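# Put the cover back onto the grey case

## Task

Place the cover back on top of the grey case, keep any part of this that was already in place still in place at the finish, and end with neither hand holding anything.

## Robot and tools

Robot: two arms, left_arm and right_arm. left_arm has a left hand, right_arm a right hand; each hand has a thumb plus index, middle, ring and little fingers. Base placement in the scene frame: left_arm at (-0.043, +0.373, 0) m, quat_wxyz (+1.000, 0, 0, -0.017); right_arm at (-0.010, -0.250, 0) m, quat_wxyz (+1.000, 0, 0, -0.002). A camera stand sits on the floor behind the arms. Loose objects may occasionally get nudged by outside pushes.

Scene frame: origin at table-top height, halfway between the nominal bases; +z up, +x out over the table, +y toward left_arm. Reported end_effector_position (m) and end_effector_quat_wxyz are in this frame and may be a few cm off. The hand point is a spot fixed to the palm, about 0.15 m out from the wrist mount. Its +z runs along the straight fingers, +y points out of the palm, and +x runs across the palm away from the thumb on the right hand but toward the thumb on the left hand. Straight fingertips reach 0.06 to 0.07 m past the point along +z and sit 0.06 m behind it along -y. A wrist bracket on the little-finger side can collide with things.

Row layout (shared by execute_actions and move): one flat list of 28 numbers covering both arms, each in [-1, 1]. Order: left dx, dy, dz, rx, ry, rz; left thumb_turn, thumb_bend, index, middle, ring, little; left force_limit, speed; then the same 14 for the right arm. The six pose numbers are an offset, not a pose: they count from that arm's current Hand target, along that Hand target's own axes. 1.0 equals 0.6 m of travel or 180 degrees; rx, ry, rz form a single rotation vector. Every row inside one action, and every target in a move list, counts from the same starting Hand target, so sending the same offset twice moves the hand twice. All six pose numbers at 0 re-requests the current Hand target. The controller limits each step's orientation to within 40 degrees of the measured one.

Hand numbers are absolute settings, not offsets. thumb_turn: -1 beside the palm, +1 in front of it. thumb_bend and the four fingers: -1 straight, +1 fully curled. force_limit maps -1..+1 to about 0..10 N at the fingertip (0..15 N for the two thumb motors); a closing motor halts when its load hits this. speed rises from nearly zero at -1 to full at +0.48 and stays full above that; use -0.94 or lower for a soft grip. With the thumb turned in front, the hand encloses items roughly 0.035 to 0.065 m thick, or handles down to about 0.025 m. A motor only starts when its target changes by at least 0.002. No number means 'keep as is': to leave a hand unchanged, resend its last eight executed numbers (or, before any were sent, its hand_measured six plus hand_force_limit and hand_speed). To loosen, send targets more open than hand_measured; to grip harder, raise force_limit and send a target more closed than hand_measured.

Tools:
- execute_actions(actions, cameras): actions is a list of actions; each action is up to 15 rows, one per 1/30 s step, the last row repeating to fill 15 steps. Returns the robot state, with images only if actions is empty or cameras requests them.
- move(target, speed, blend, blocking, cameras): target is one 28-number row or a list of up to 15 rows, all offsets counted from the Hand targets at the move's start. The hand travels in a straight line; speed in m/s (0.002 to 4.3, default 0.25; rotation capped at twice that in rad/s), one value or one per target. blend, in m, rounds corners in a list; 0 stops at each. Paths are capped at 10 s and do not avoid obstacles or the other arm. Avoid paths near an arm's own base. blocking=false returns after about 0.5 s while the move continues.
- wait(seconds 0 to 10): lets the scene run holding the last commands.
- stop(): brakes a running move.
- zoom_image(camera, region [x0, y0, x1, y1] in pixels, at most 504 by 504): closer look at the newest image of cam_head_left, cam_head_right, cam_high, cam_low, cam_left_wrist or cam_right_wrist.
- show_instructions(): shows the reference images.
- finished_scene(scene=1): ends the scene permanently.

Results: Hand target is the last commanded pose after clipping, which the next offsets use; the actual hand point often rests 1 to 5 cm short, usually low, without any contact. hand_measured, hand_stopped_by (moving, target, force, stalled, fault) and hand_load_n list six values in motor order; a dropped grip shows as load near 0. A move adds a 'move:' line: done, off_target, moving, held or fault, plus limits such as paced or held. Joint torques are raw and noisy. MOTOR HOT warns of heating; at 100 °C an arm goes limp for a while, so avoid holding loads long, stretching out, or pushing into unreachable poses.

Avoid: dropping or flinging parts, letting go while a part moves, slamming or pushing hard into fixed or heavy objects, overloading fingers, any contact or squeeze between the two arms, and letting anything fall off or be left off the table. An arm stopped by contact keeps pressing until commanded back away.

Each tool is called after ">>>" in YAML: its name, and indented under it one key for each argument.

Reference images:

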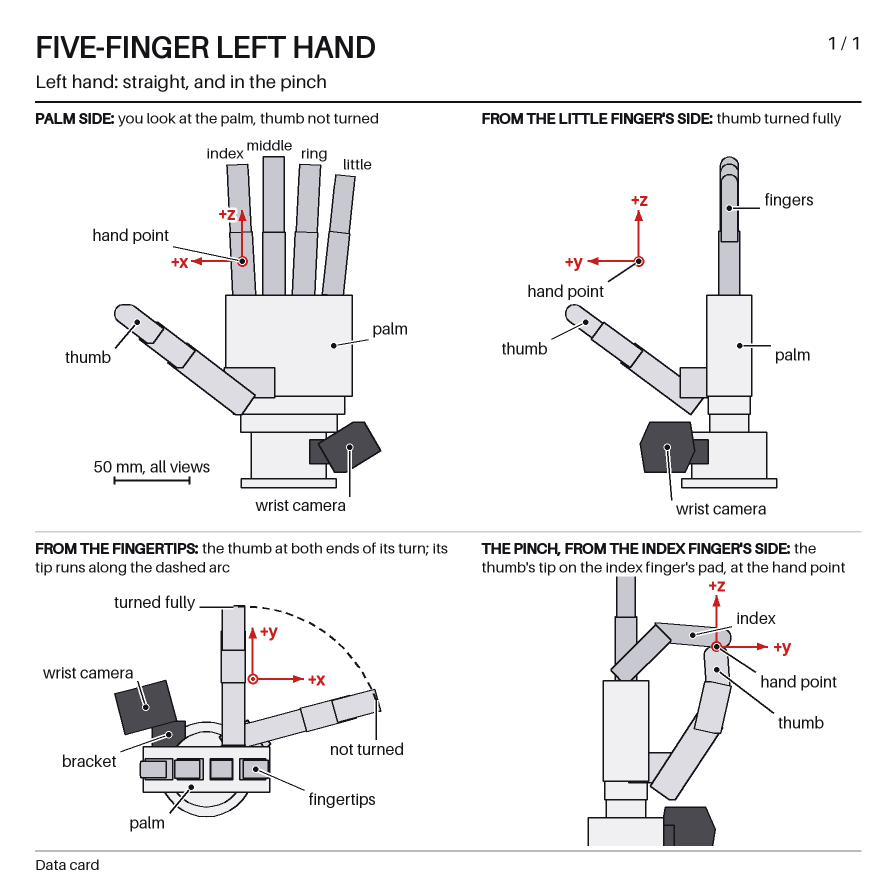

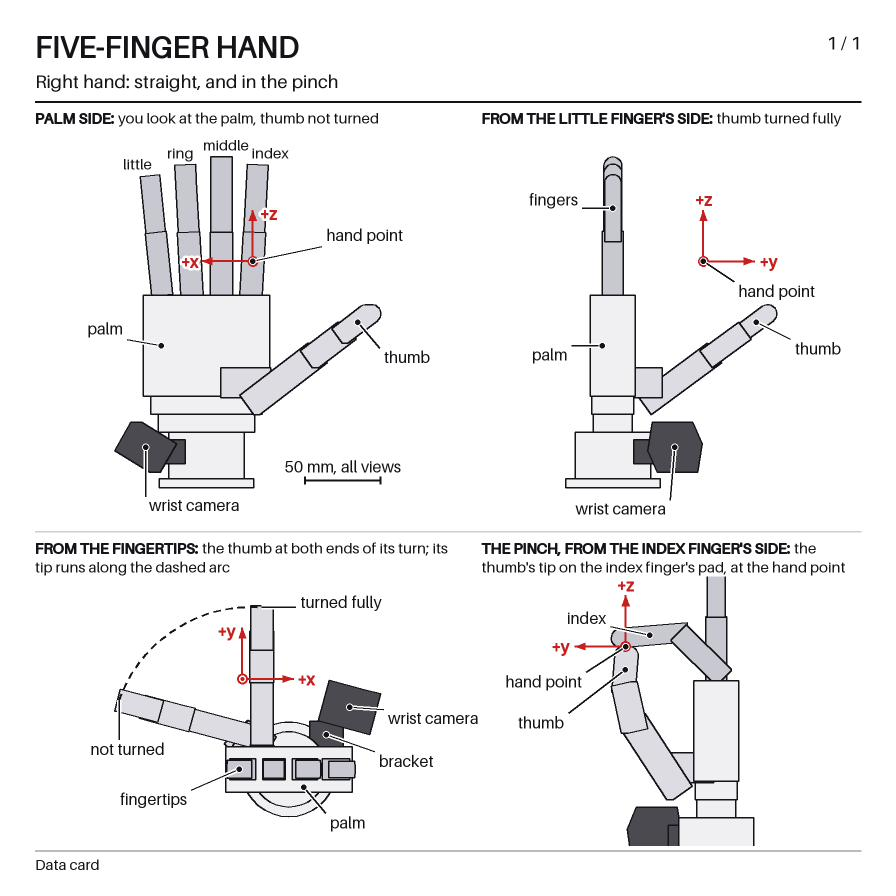

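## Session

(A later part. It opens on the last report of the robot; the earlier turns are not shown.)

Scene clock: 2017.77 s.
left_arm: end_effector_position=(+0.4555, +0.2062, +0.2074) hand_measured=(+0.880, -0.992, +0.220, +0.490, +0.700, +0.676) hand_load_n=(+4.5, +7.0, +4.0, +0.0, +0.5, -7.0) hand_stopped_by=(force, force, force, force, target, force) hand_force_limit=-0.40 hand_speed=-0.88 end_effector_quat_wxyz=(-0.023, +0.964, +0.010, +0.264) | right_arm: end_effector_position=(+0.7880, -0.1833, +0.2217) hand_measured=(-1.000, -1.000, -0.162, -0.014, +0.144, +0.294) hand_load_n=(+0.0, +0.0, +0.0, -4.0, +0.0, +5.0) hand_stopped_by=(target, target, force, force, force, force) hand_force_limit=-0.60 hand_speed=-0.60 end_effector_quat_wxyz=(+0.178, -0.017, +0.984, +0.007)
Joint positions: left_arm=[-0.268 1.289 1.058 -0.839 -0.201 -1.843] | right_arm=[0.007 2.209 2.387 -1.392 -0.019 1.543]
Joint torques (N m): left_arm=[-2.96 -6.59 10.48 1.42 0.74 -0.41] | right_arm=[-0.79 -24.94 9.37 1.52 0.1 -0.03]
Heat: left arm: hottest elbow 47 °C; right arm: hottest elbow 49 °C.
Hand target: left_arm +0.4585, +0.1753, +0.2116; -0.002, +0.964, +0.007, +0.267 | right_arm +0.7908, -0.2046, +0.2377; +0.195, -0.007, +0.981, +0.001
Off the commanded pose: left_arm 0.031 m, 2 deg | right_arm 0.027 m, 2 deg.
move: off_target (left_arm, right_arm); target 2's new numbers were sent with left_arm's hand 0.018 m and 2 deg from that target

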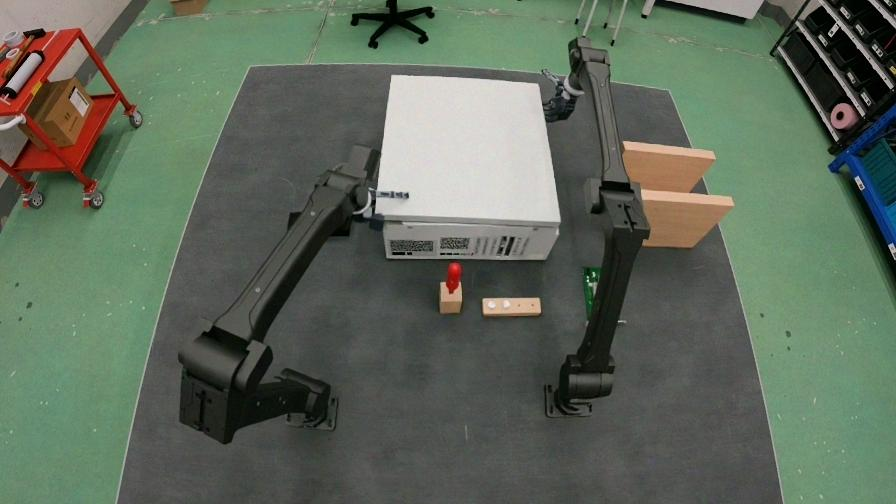

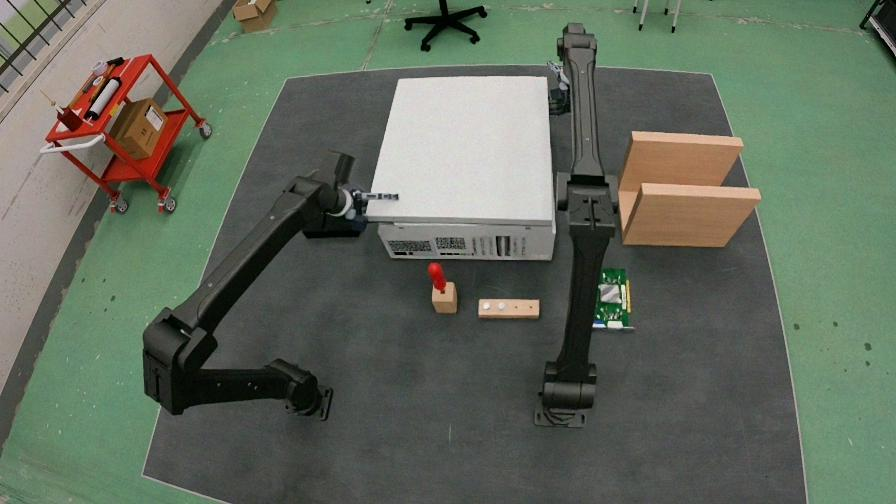

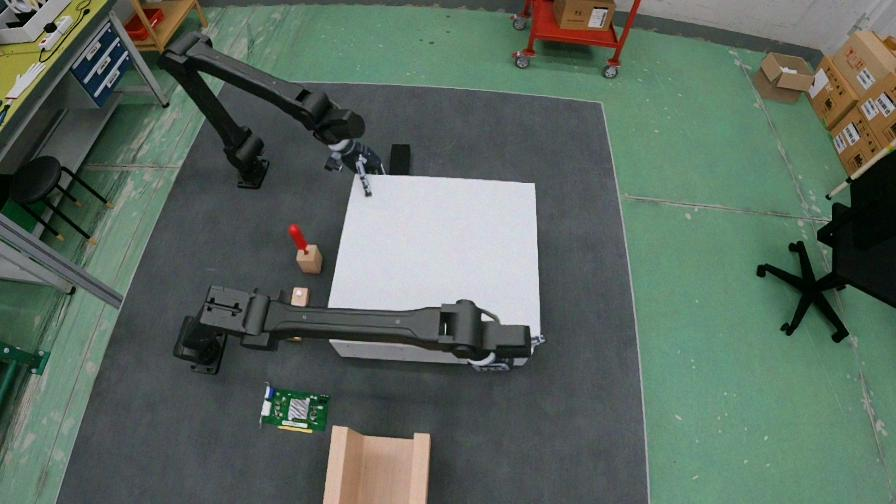

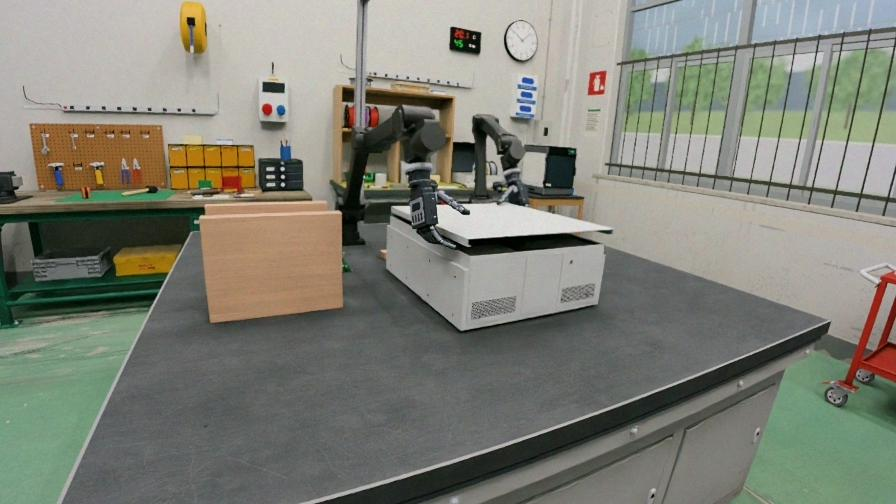

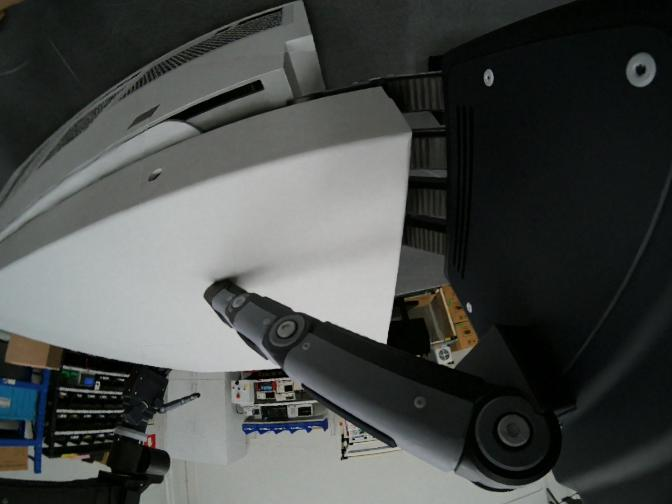

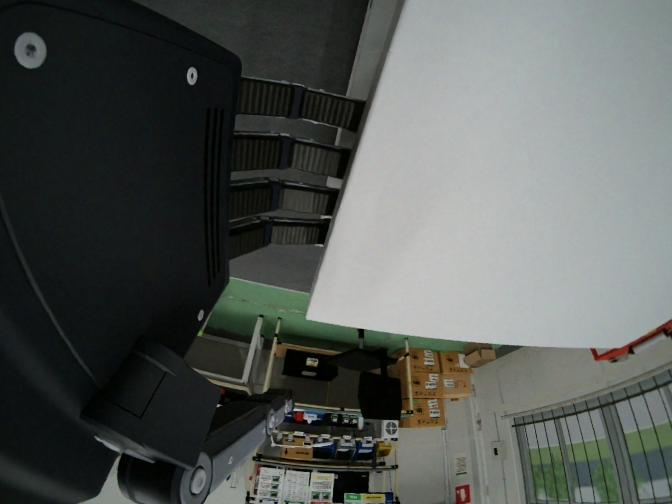

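>>> move:
  target:
    - [0.035,-0.0517,-0.0569,0,0,0,1,0.4,0.4,0.5,0.7,0.9,-0.4,-0.88, 0,0,0,0,0,0,-1,-1,0.4,0.5,0.6,0.8,-0.6,-0.6]
    - [0.0347,-0.0245,-0.057,0,0,0,1,0.4,0.4,0.5,0.7,0.9,-0.4,-0.88, 0,0,0,0,0,0,-1,-1,0.4,0.5,0.6,0.8,-0.6,-0.6]
  speed: 0.03
  cameras: ["cam_low","cam_high","cam_head_left","cam_head_right","cam_left_wrist","cam_right_wrist"]

>>> zoom_image:
  camera: "cam_right_wrist"
  region: [200, 0, 460, 340]

>>> zoom_image:
  camera: "cam_head_right"
  region: [510, 190, 590, 270]

>>> zoom_image:
  camera: "cam_head_right"
  region: [350, 190, 430, 270]

>>> zoom_image:
  camera: "cam_low"
  region: [380, 180, 630, 350]

Scene clock: 2035.93 s.
left_arm: end_effector_position=(+0.4420, +0.2046, +0.2079) hand_measured=(+0.880, -0.992, +0.220, +0.490, +0.700, +0.676) hand_load_n=(+9.0, +6.5, +3.0, +0.5, +0.0, +9.0) hand_stopped_by=(force, force, force, force, target, force) hand_force_limit=-0.40 hand_speed=-0.88 end_effector_quat_wxyz=(-0.011, +0.972, +0.017, +0.234) | right_arm: end_effector_position=(+0.7880, -0.1835, +0.2217) hand_measured=(-1.000, -1.000, -0.162, -0.014, +0.144, +0.294) hand_load_n=(+0.0, +0.0, +0.0, -4.0, +2.5, +2.5) hand_stopped_by=(target, target, force, force, force, force) hand_force_limit=-0.60 hand_speed=-0.60 end_effector_quat_wxyz=(+0.178, -0.017, +0.984, +0.007)
Joint positions: left_arm=[-0.266 1.282 1.075 -0.919 -0.163 -1.87] | right_arm=[0.007 2.209 2.387 -1.392 -0.019 1.542]
Joint torques (N m): left_arm=[-0.38 -9.23 14.42 0.55 -0.12 0.15] | right_arm=[-0.21 -24 9.57 1.65 0.12 -0.05]
Heat: left arm: hottest elbow 49 °C; right arm: hottest elbow 49 °C.
Hand target: left_arm +0.4586, +0.1900, +0.2518; -0.002, +0.964, +0.007, +0.267 | right_arm +0.7908, -0.2046, +0.2377; +0.195, -0.007, +0.981, +0.001
Off the commanded pose: left_arm 0.049 m, 4 deg | right_arm 0.027 m, 2 deg.
move: off_target (left_arm, right_arm)

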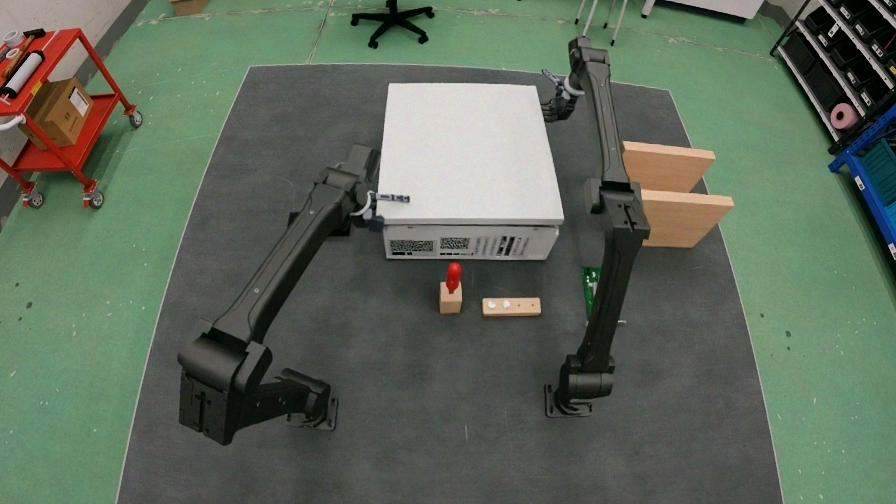

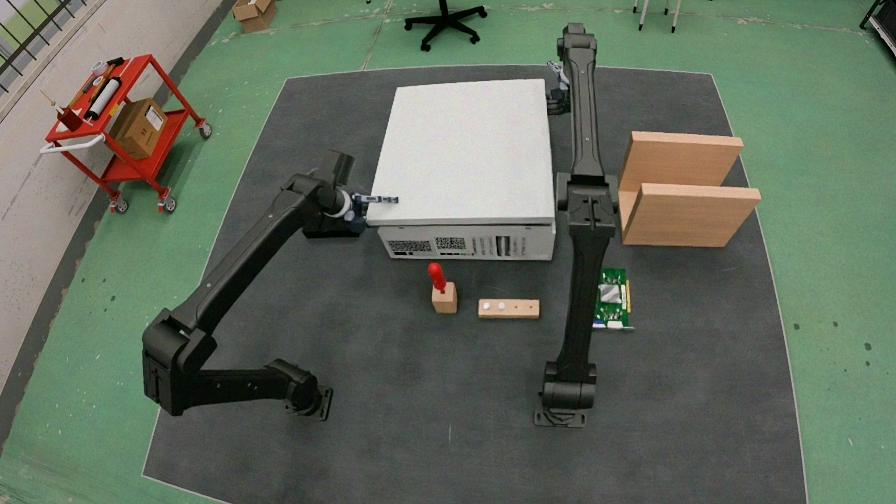

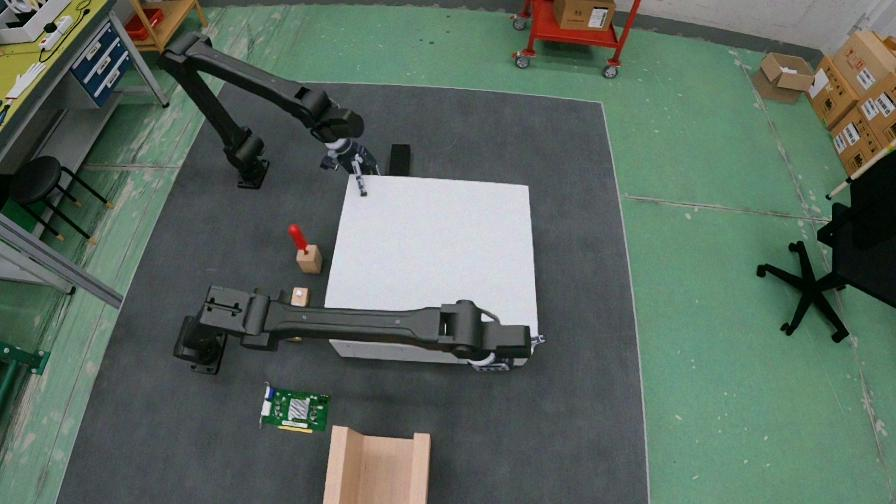

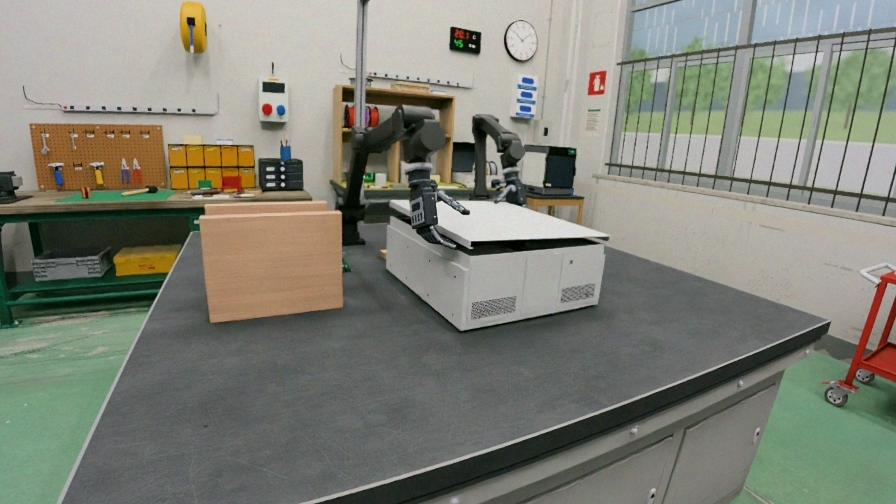

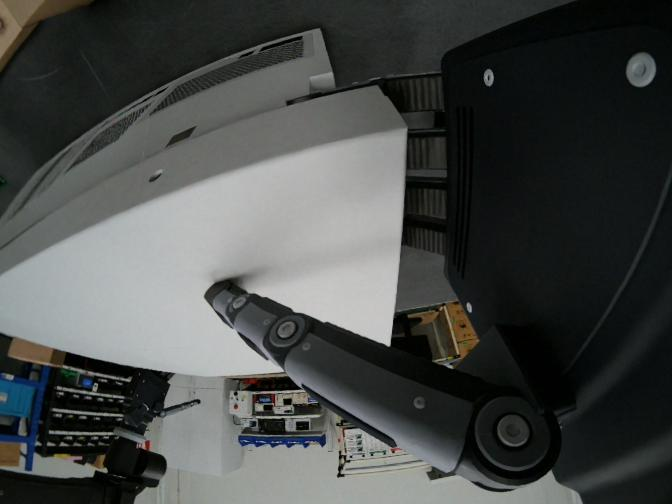

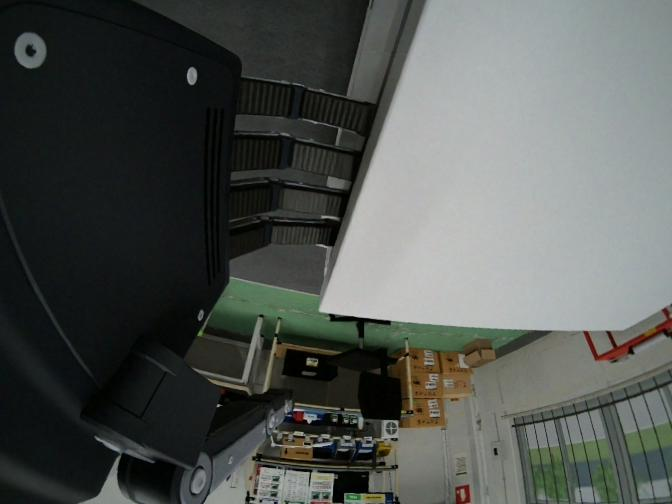

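Scaled by 1.482 from the camera's 672x504 image, which has a finer 960x720 frame.

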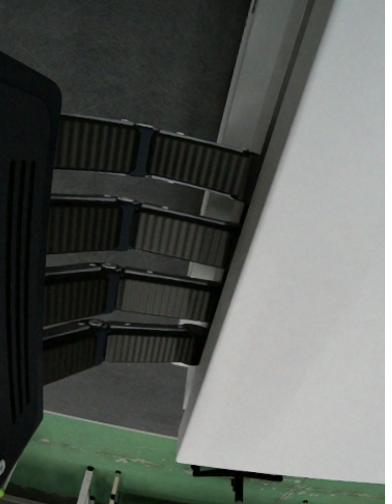

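Scaled by 6.300.

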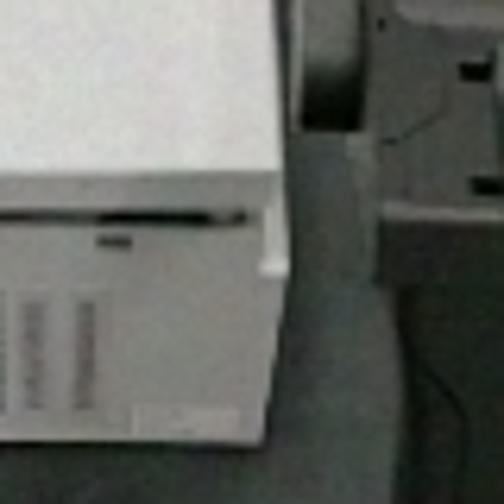

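Scaled by 6.300.

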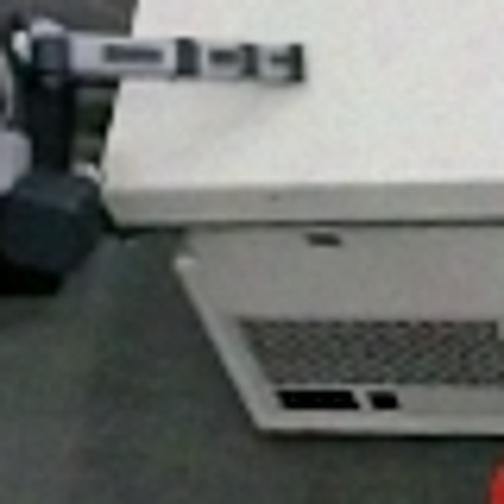

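Scaled by 2.016.

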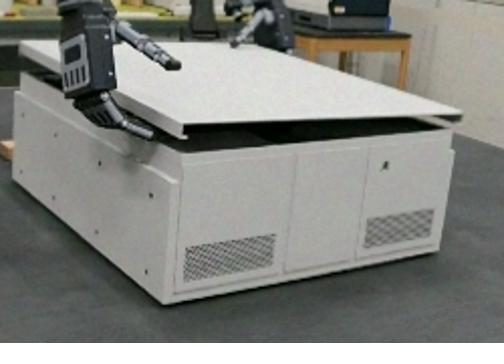

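>>> move:
  target:
    - [0.0274,0,-0.0458,0,0,0,1,0.4,0.4,0.5,0.7,0.9,-0.4,-0.88, 0,0,0,0,0,0,-1,-1,0.4,0.5,0.6,0.8,-0.6,-0.6]
  speed: 0.03
  cameras: ["cam_low","cam_high","cam_head_left","cam_head_right","cam_left_wrist","cam_right_wrist"]

>>> zoom_image:
  camera: "cam_low"
  region: [380, 180, 630, 350]

>>> zoom_image:
  camera: "cam_left_wrist"
  region: [180, 0, 480, 300]

Scene clock: 2064.47 s.
left_arm: end_effector_position=(+0.4399, +0.2025, +0.2276) hand_measured=(+0.880, -0.992, +0.220, +0.490, +0.700, +0.676) hand_load_n=(+6.5, +4.5, +3.0, +0.5, +0.0, +5.5) hand_stopped_by=(force, force, force, force, target, force) hand_force_limit=-0.40 hand_speed=-0.88 end_effector_quat_wxyz=(-0.014, +0.975, +0.017, +0.222) | right_arm: end_effector_position=(+0.7880, -0.1841, +0.2217) hand_measured=(-1.000, -1.000, -0.162, -0.014, +0.144, +0.294) hand_load_n=(+0.0, +0.0, +0.0, -3.5, +4.0, +0.5) hand_stopped_by=(target, target, force, force, force, force) hand_force_limit=-0.60 hand_speed=-0.60 end_effector_quat_wxyz=(+0.178, -0.017, +0.984, +0.007)
Joint positions: left_arm=[-0.273 1.282 1.138 -1.008 -0.165 -1.879] | right_arm=[0.006 2.209 2.387 -1.392 -0.019 1.542]
Joint torques (N m): left_arm=[0.03 -10.11 15.31 0.55 -0.1 0.26] | right_arm=[-0.79 -24.18 9.24 1.62 0.1 0.01]
Heat: left arm: hottest elbow 57 °C; right arm: hottest elbow 49 °C.
Hand target: left_arm +0.4584, +0.1898, +0.2837; -0.002, +0.964, +0.007, +0.267 | right_arm +0.7909, -0.2048, +0.2377; +0.195, -0.007, +0.981, +0.001
Off the commanded pose: left_arm 0.061 m, 6 deg | right_arm 0.026 m, 2 deg.
move: off_target (left_arm, right_arm)

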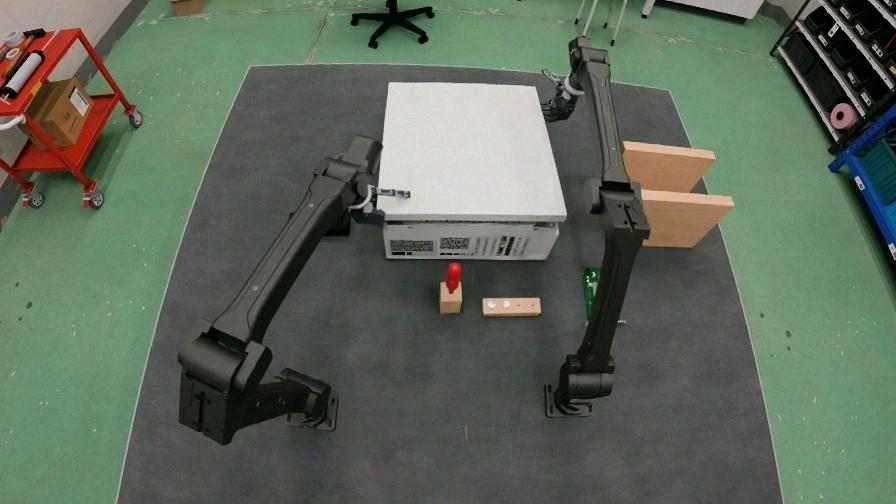

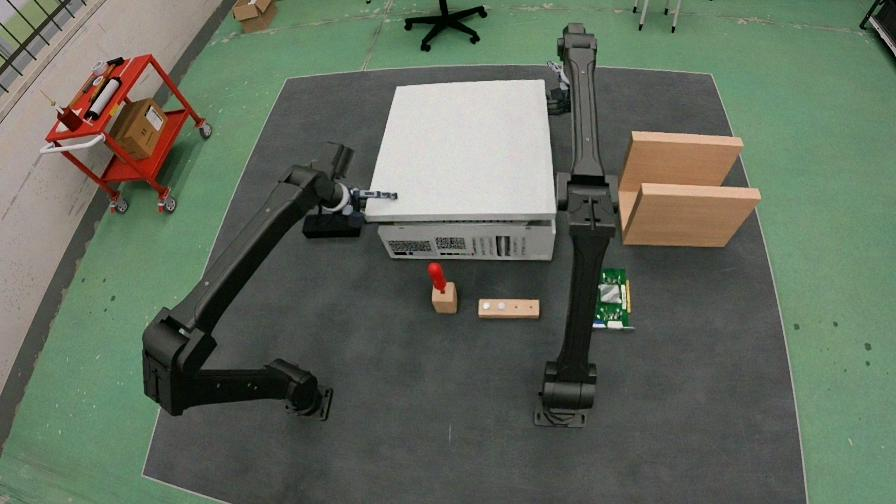

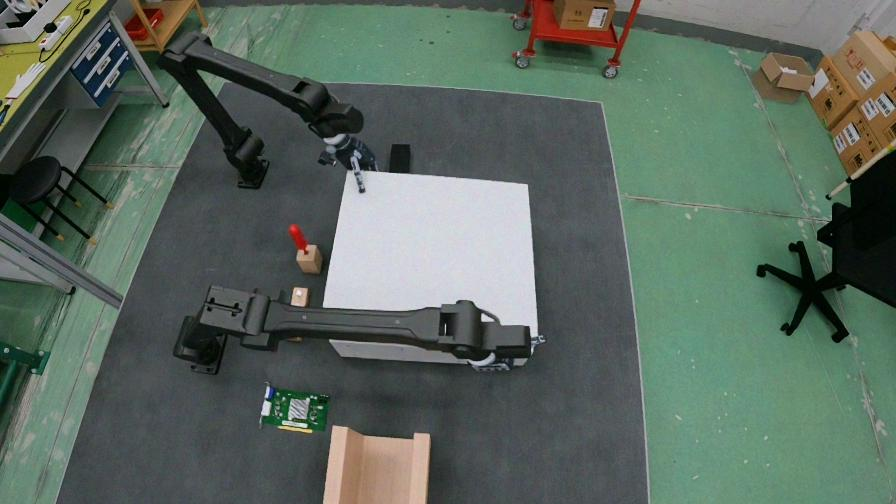

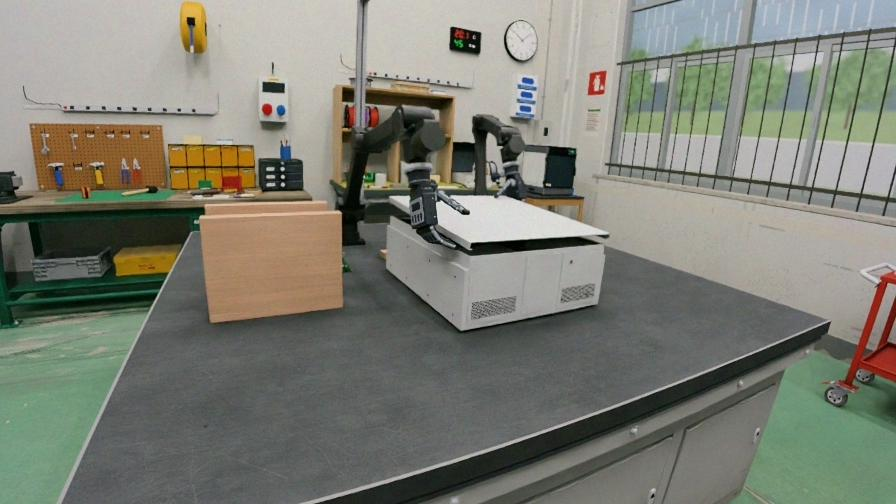

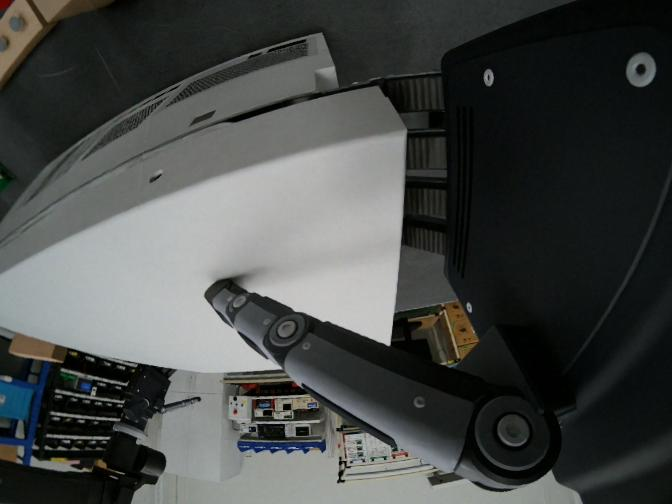

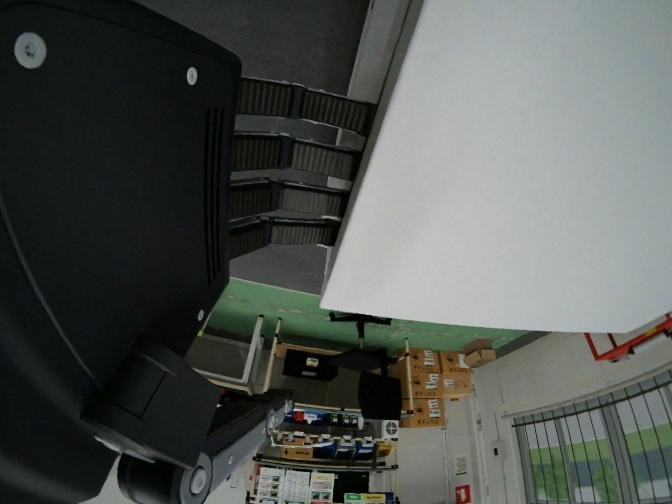

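Scaled by 2.016.

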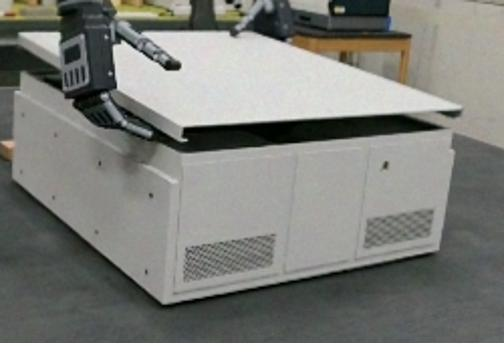

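Scaled by 1.680 from the camera's 672x504 image, which has a finer 960x720 frame.

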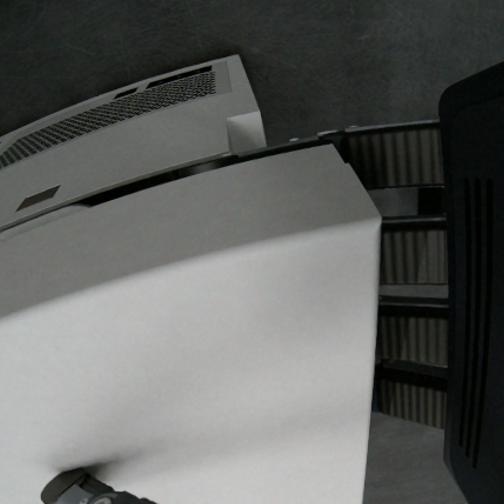

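>>> move:
  target:
    - [-0.0863,-0.0307,0.1013,0,0,0,1,0.4,0.4,0.5,0.7,0.9,-0.4,-0.88, 0,0,0,0,0,0,-1,-1,0.4,0.5,0.6,0.8,-0.6,-0.6]
  speed: 0.03
  cameras: ["cam_low","cam_high","cam_head_left","cam_head_right","cam_left_wrist","cam_right_wrist"]

>>> zoom_image:
  camera: "cam_low"
  region: [380, 180, 630, 350]

>>> zoom_image:
  camera: "cam_head_right"
  region: [350, 190, 590, 270]

>>> zoom_image:
  camera: "cam_right_wrist"
  region: [200, 0, 460, 340]

>>> zoom_image:
  camera: "cam_left_wrist"
  region: [180, 0, 480, 300]

Scene clock: 2099.87 s.
left_arm: end_effector_position=(+0.4447, +0.2082, +0.2067) hand_measured=(+0.882, -0.992, +0.220, +0.490, +0.700, +0.676) hand_load_n=(+0.0, -0.5, -1.5, +0.5, +0.5, -2.5) hand_stopped_by=(force, force, force, force, target, force) hand_force_limit=-0.40 hand_speed=-0.88 end_effector_quat_wxyz=(-0.005, +0.965, +0.008, +0.261) | right_arm: end_effector_position=(+0.7871, -0.1971, +0.2209) hand_measured=(-1.000, -1.000, -0.162, -0.014, +0.144, +0.294) hand_load_n=(+0.0, +0.0, +0.0, +0.0, +0.5, +0.0) hand_stopped_by=(target, target, force, force, force, force) hand_force_limit=-0.60 hand_speed=-0.60 end_effector_quat_wxyz=(+0.177, -0.011, +0.984, +0.001)
Joint positions: left_arm=[-0.252 1.259 1.027 -0.833 -0.157 -1.834] | right_arm=[-0.008 2.201 2.373 -1.386 -0.01 1.539]
Joint torques (N m): left_arm=[1.14 -8.47 7.71 2 0.31 0.11] | right_arm=[0.09 -23.3 10.76 1.44 -0.18 0]
Heat: left arm: hottest elbow 60 °C; right arm: hottest elbow 49 °C.
Hand target: left_arm +0.4452, +0.2081, +0.2050; -0.002, +0.964, +0.007, +0.267 | right_arm +0.7909, -0.2048, +0.2378; +0.195, -0.007, +0.981, +0.001
Off the commanded pose: left_arm 0.002 m, 1 deg | right_arm 0.019 m, 2 deg.
move: off_target (right_arm)

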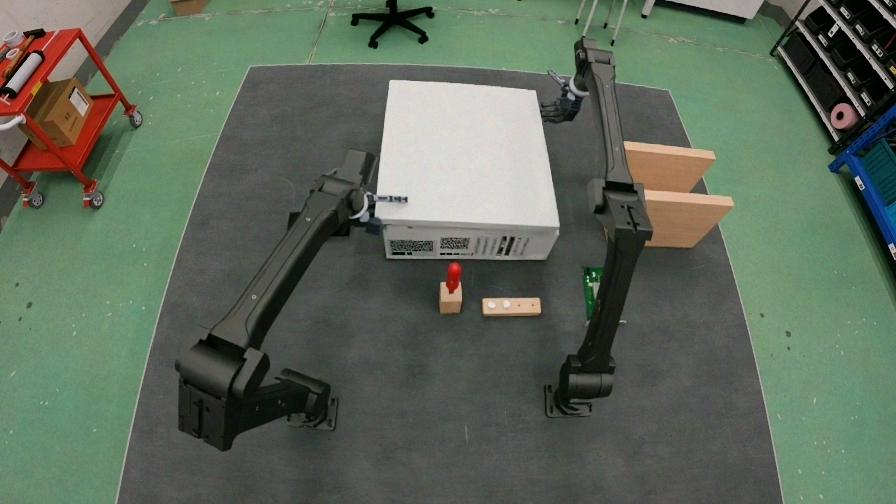

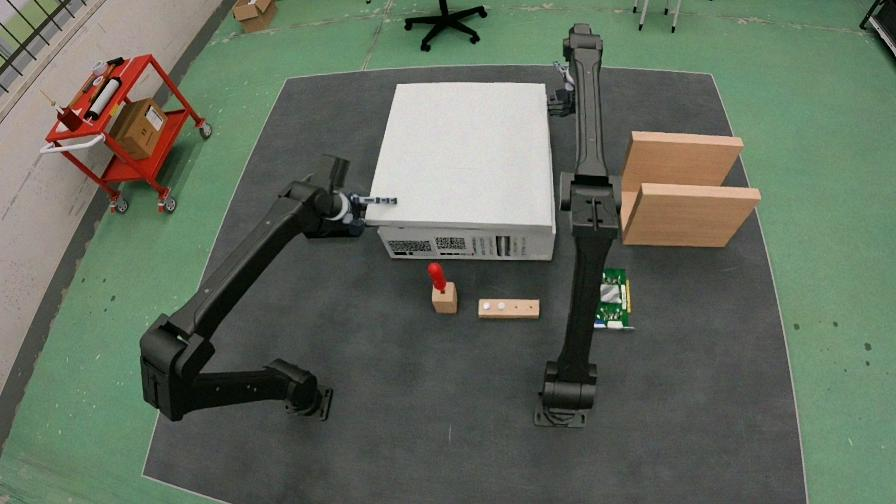

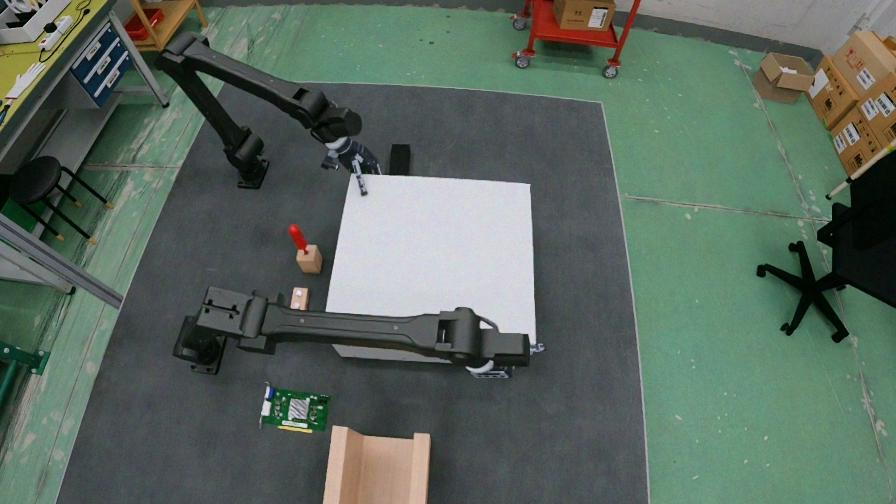

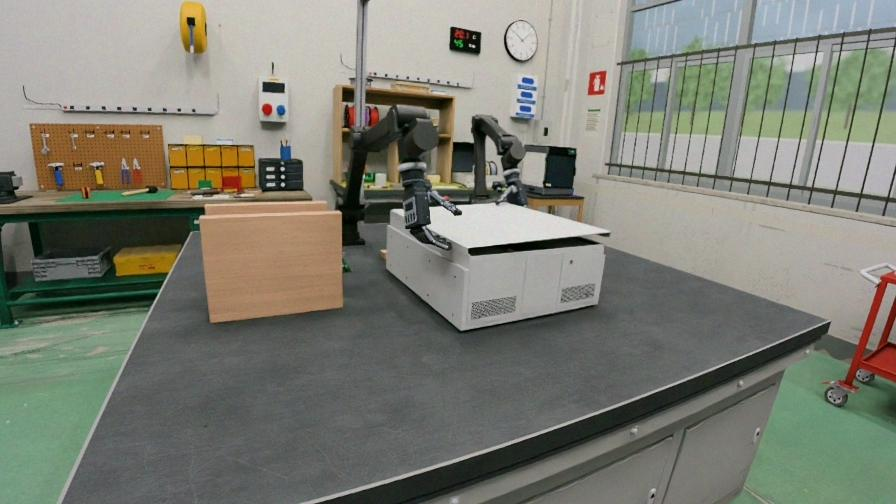

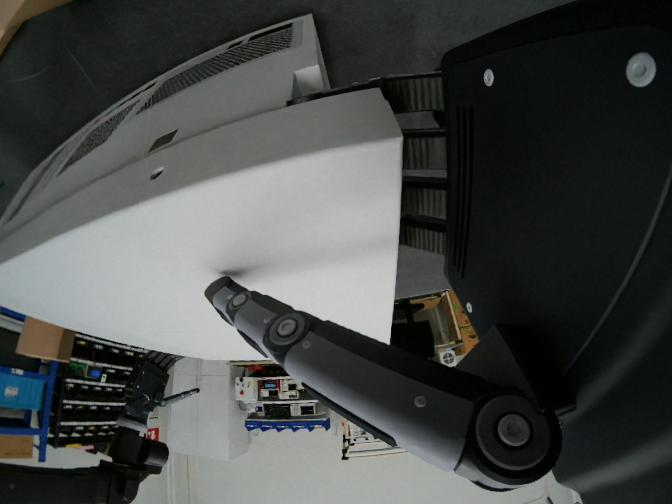

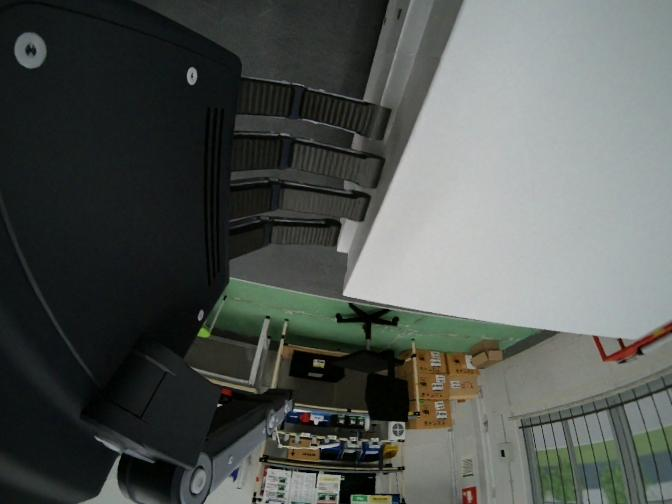

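Scaled by 2.016.

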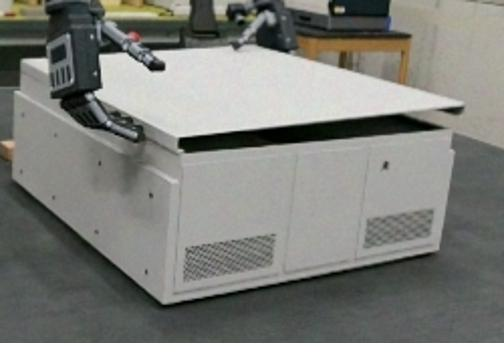

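Scaled by 2.100.

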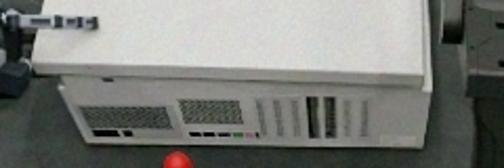

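Scaled by 1.482 from the camera's 672x504 image, which has a finer 960x720 frame.

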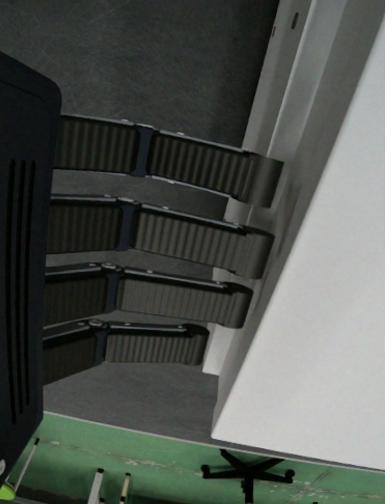

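Scaled by 1.680 from the camera's 672x504 image, which has a finer 960x720 frame.

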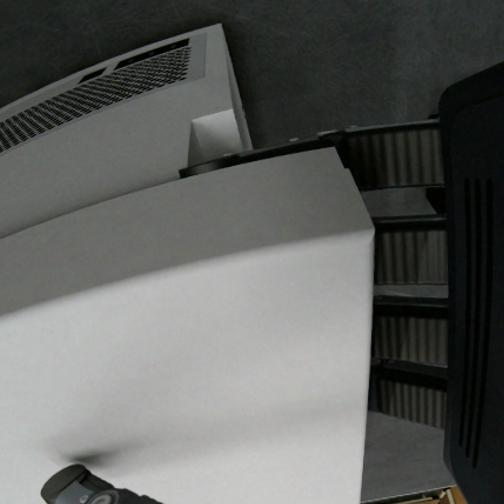

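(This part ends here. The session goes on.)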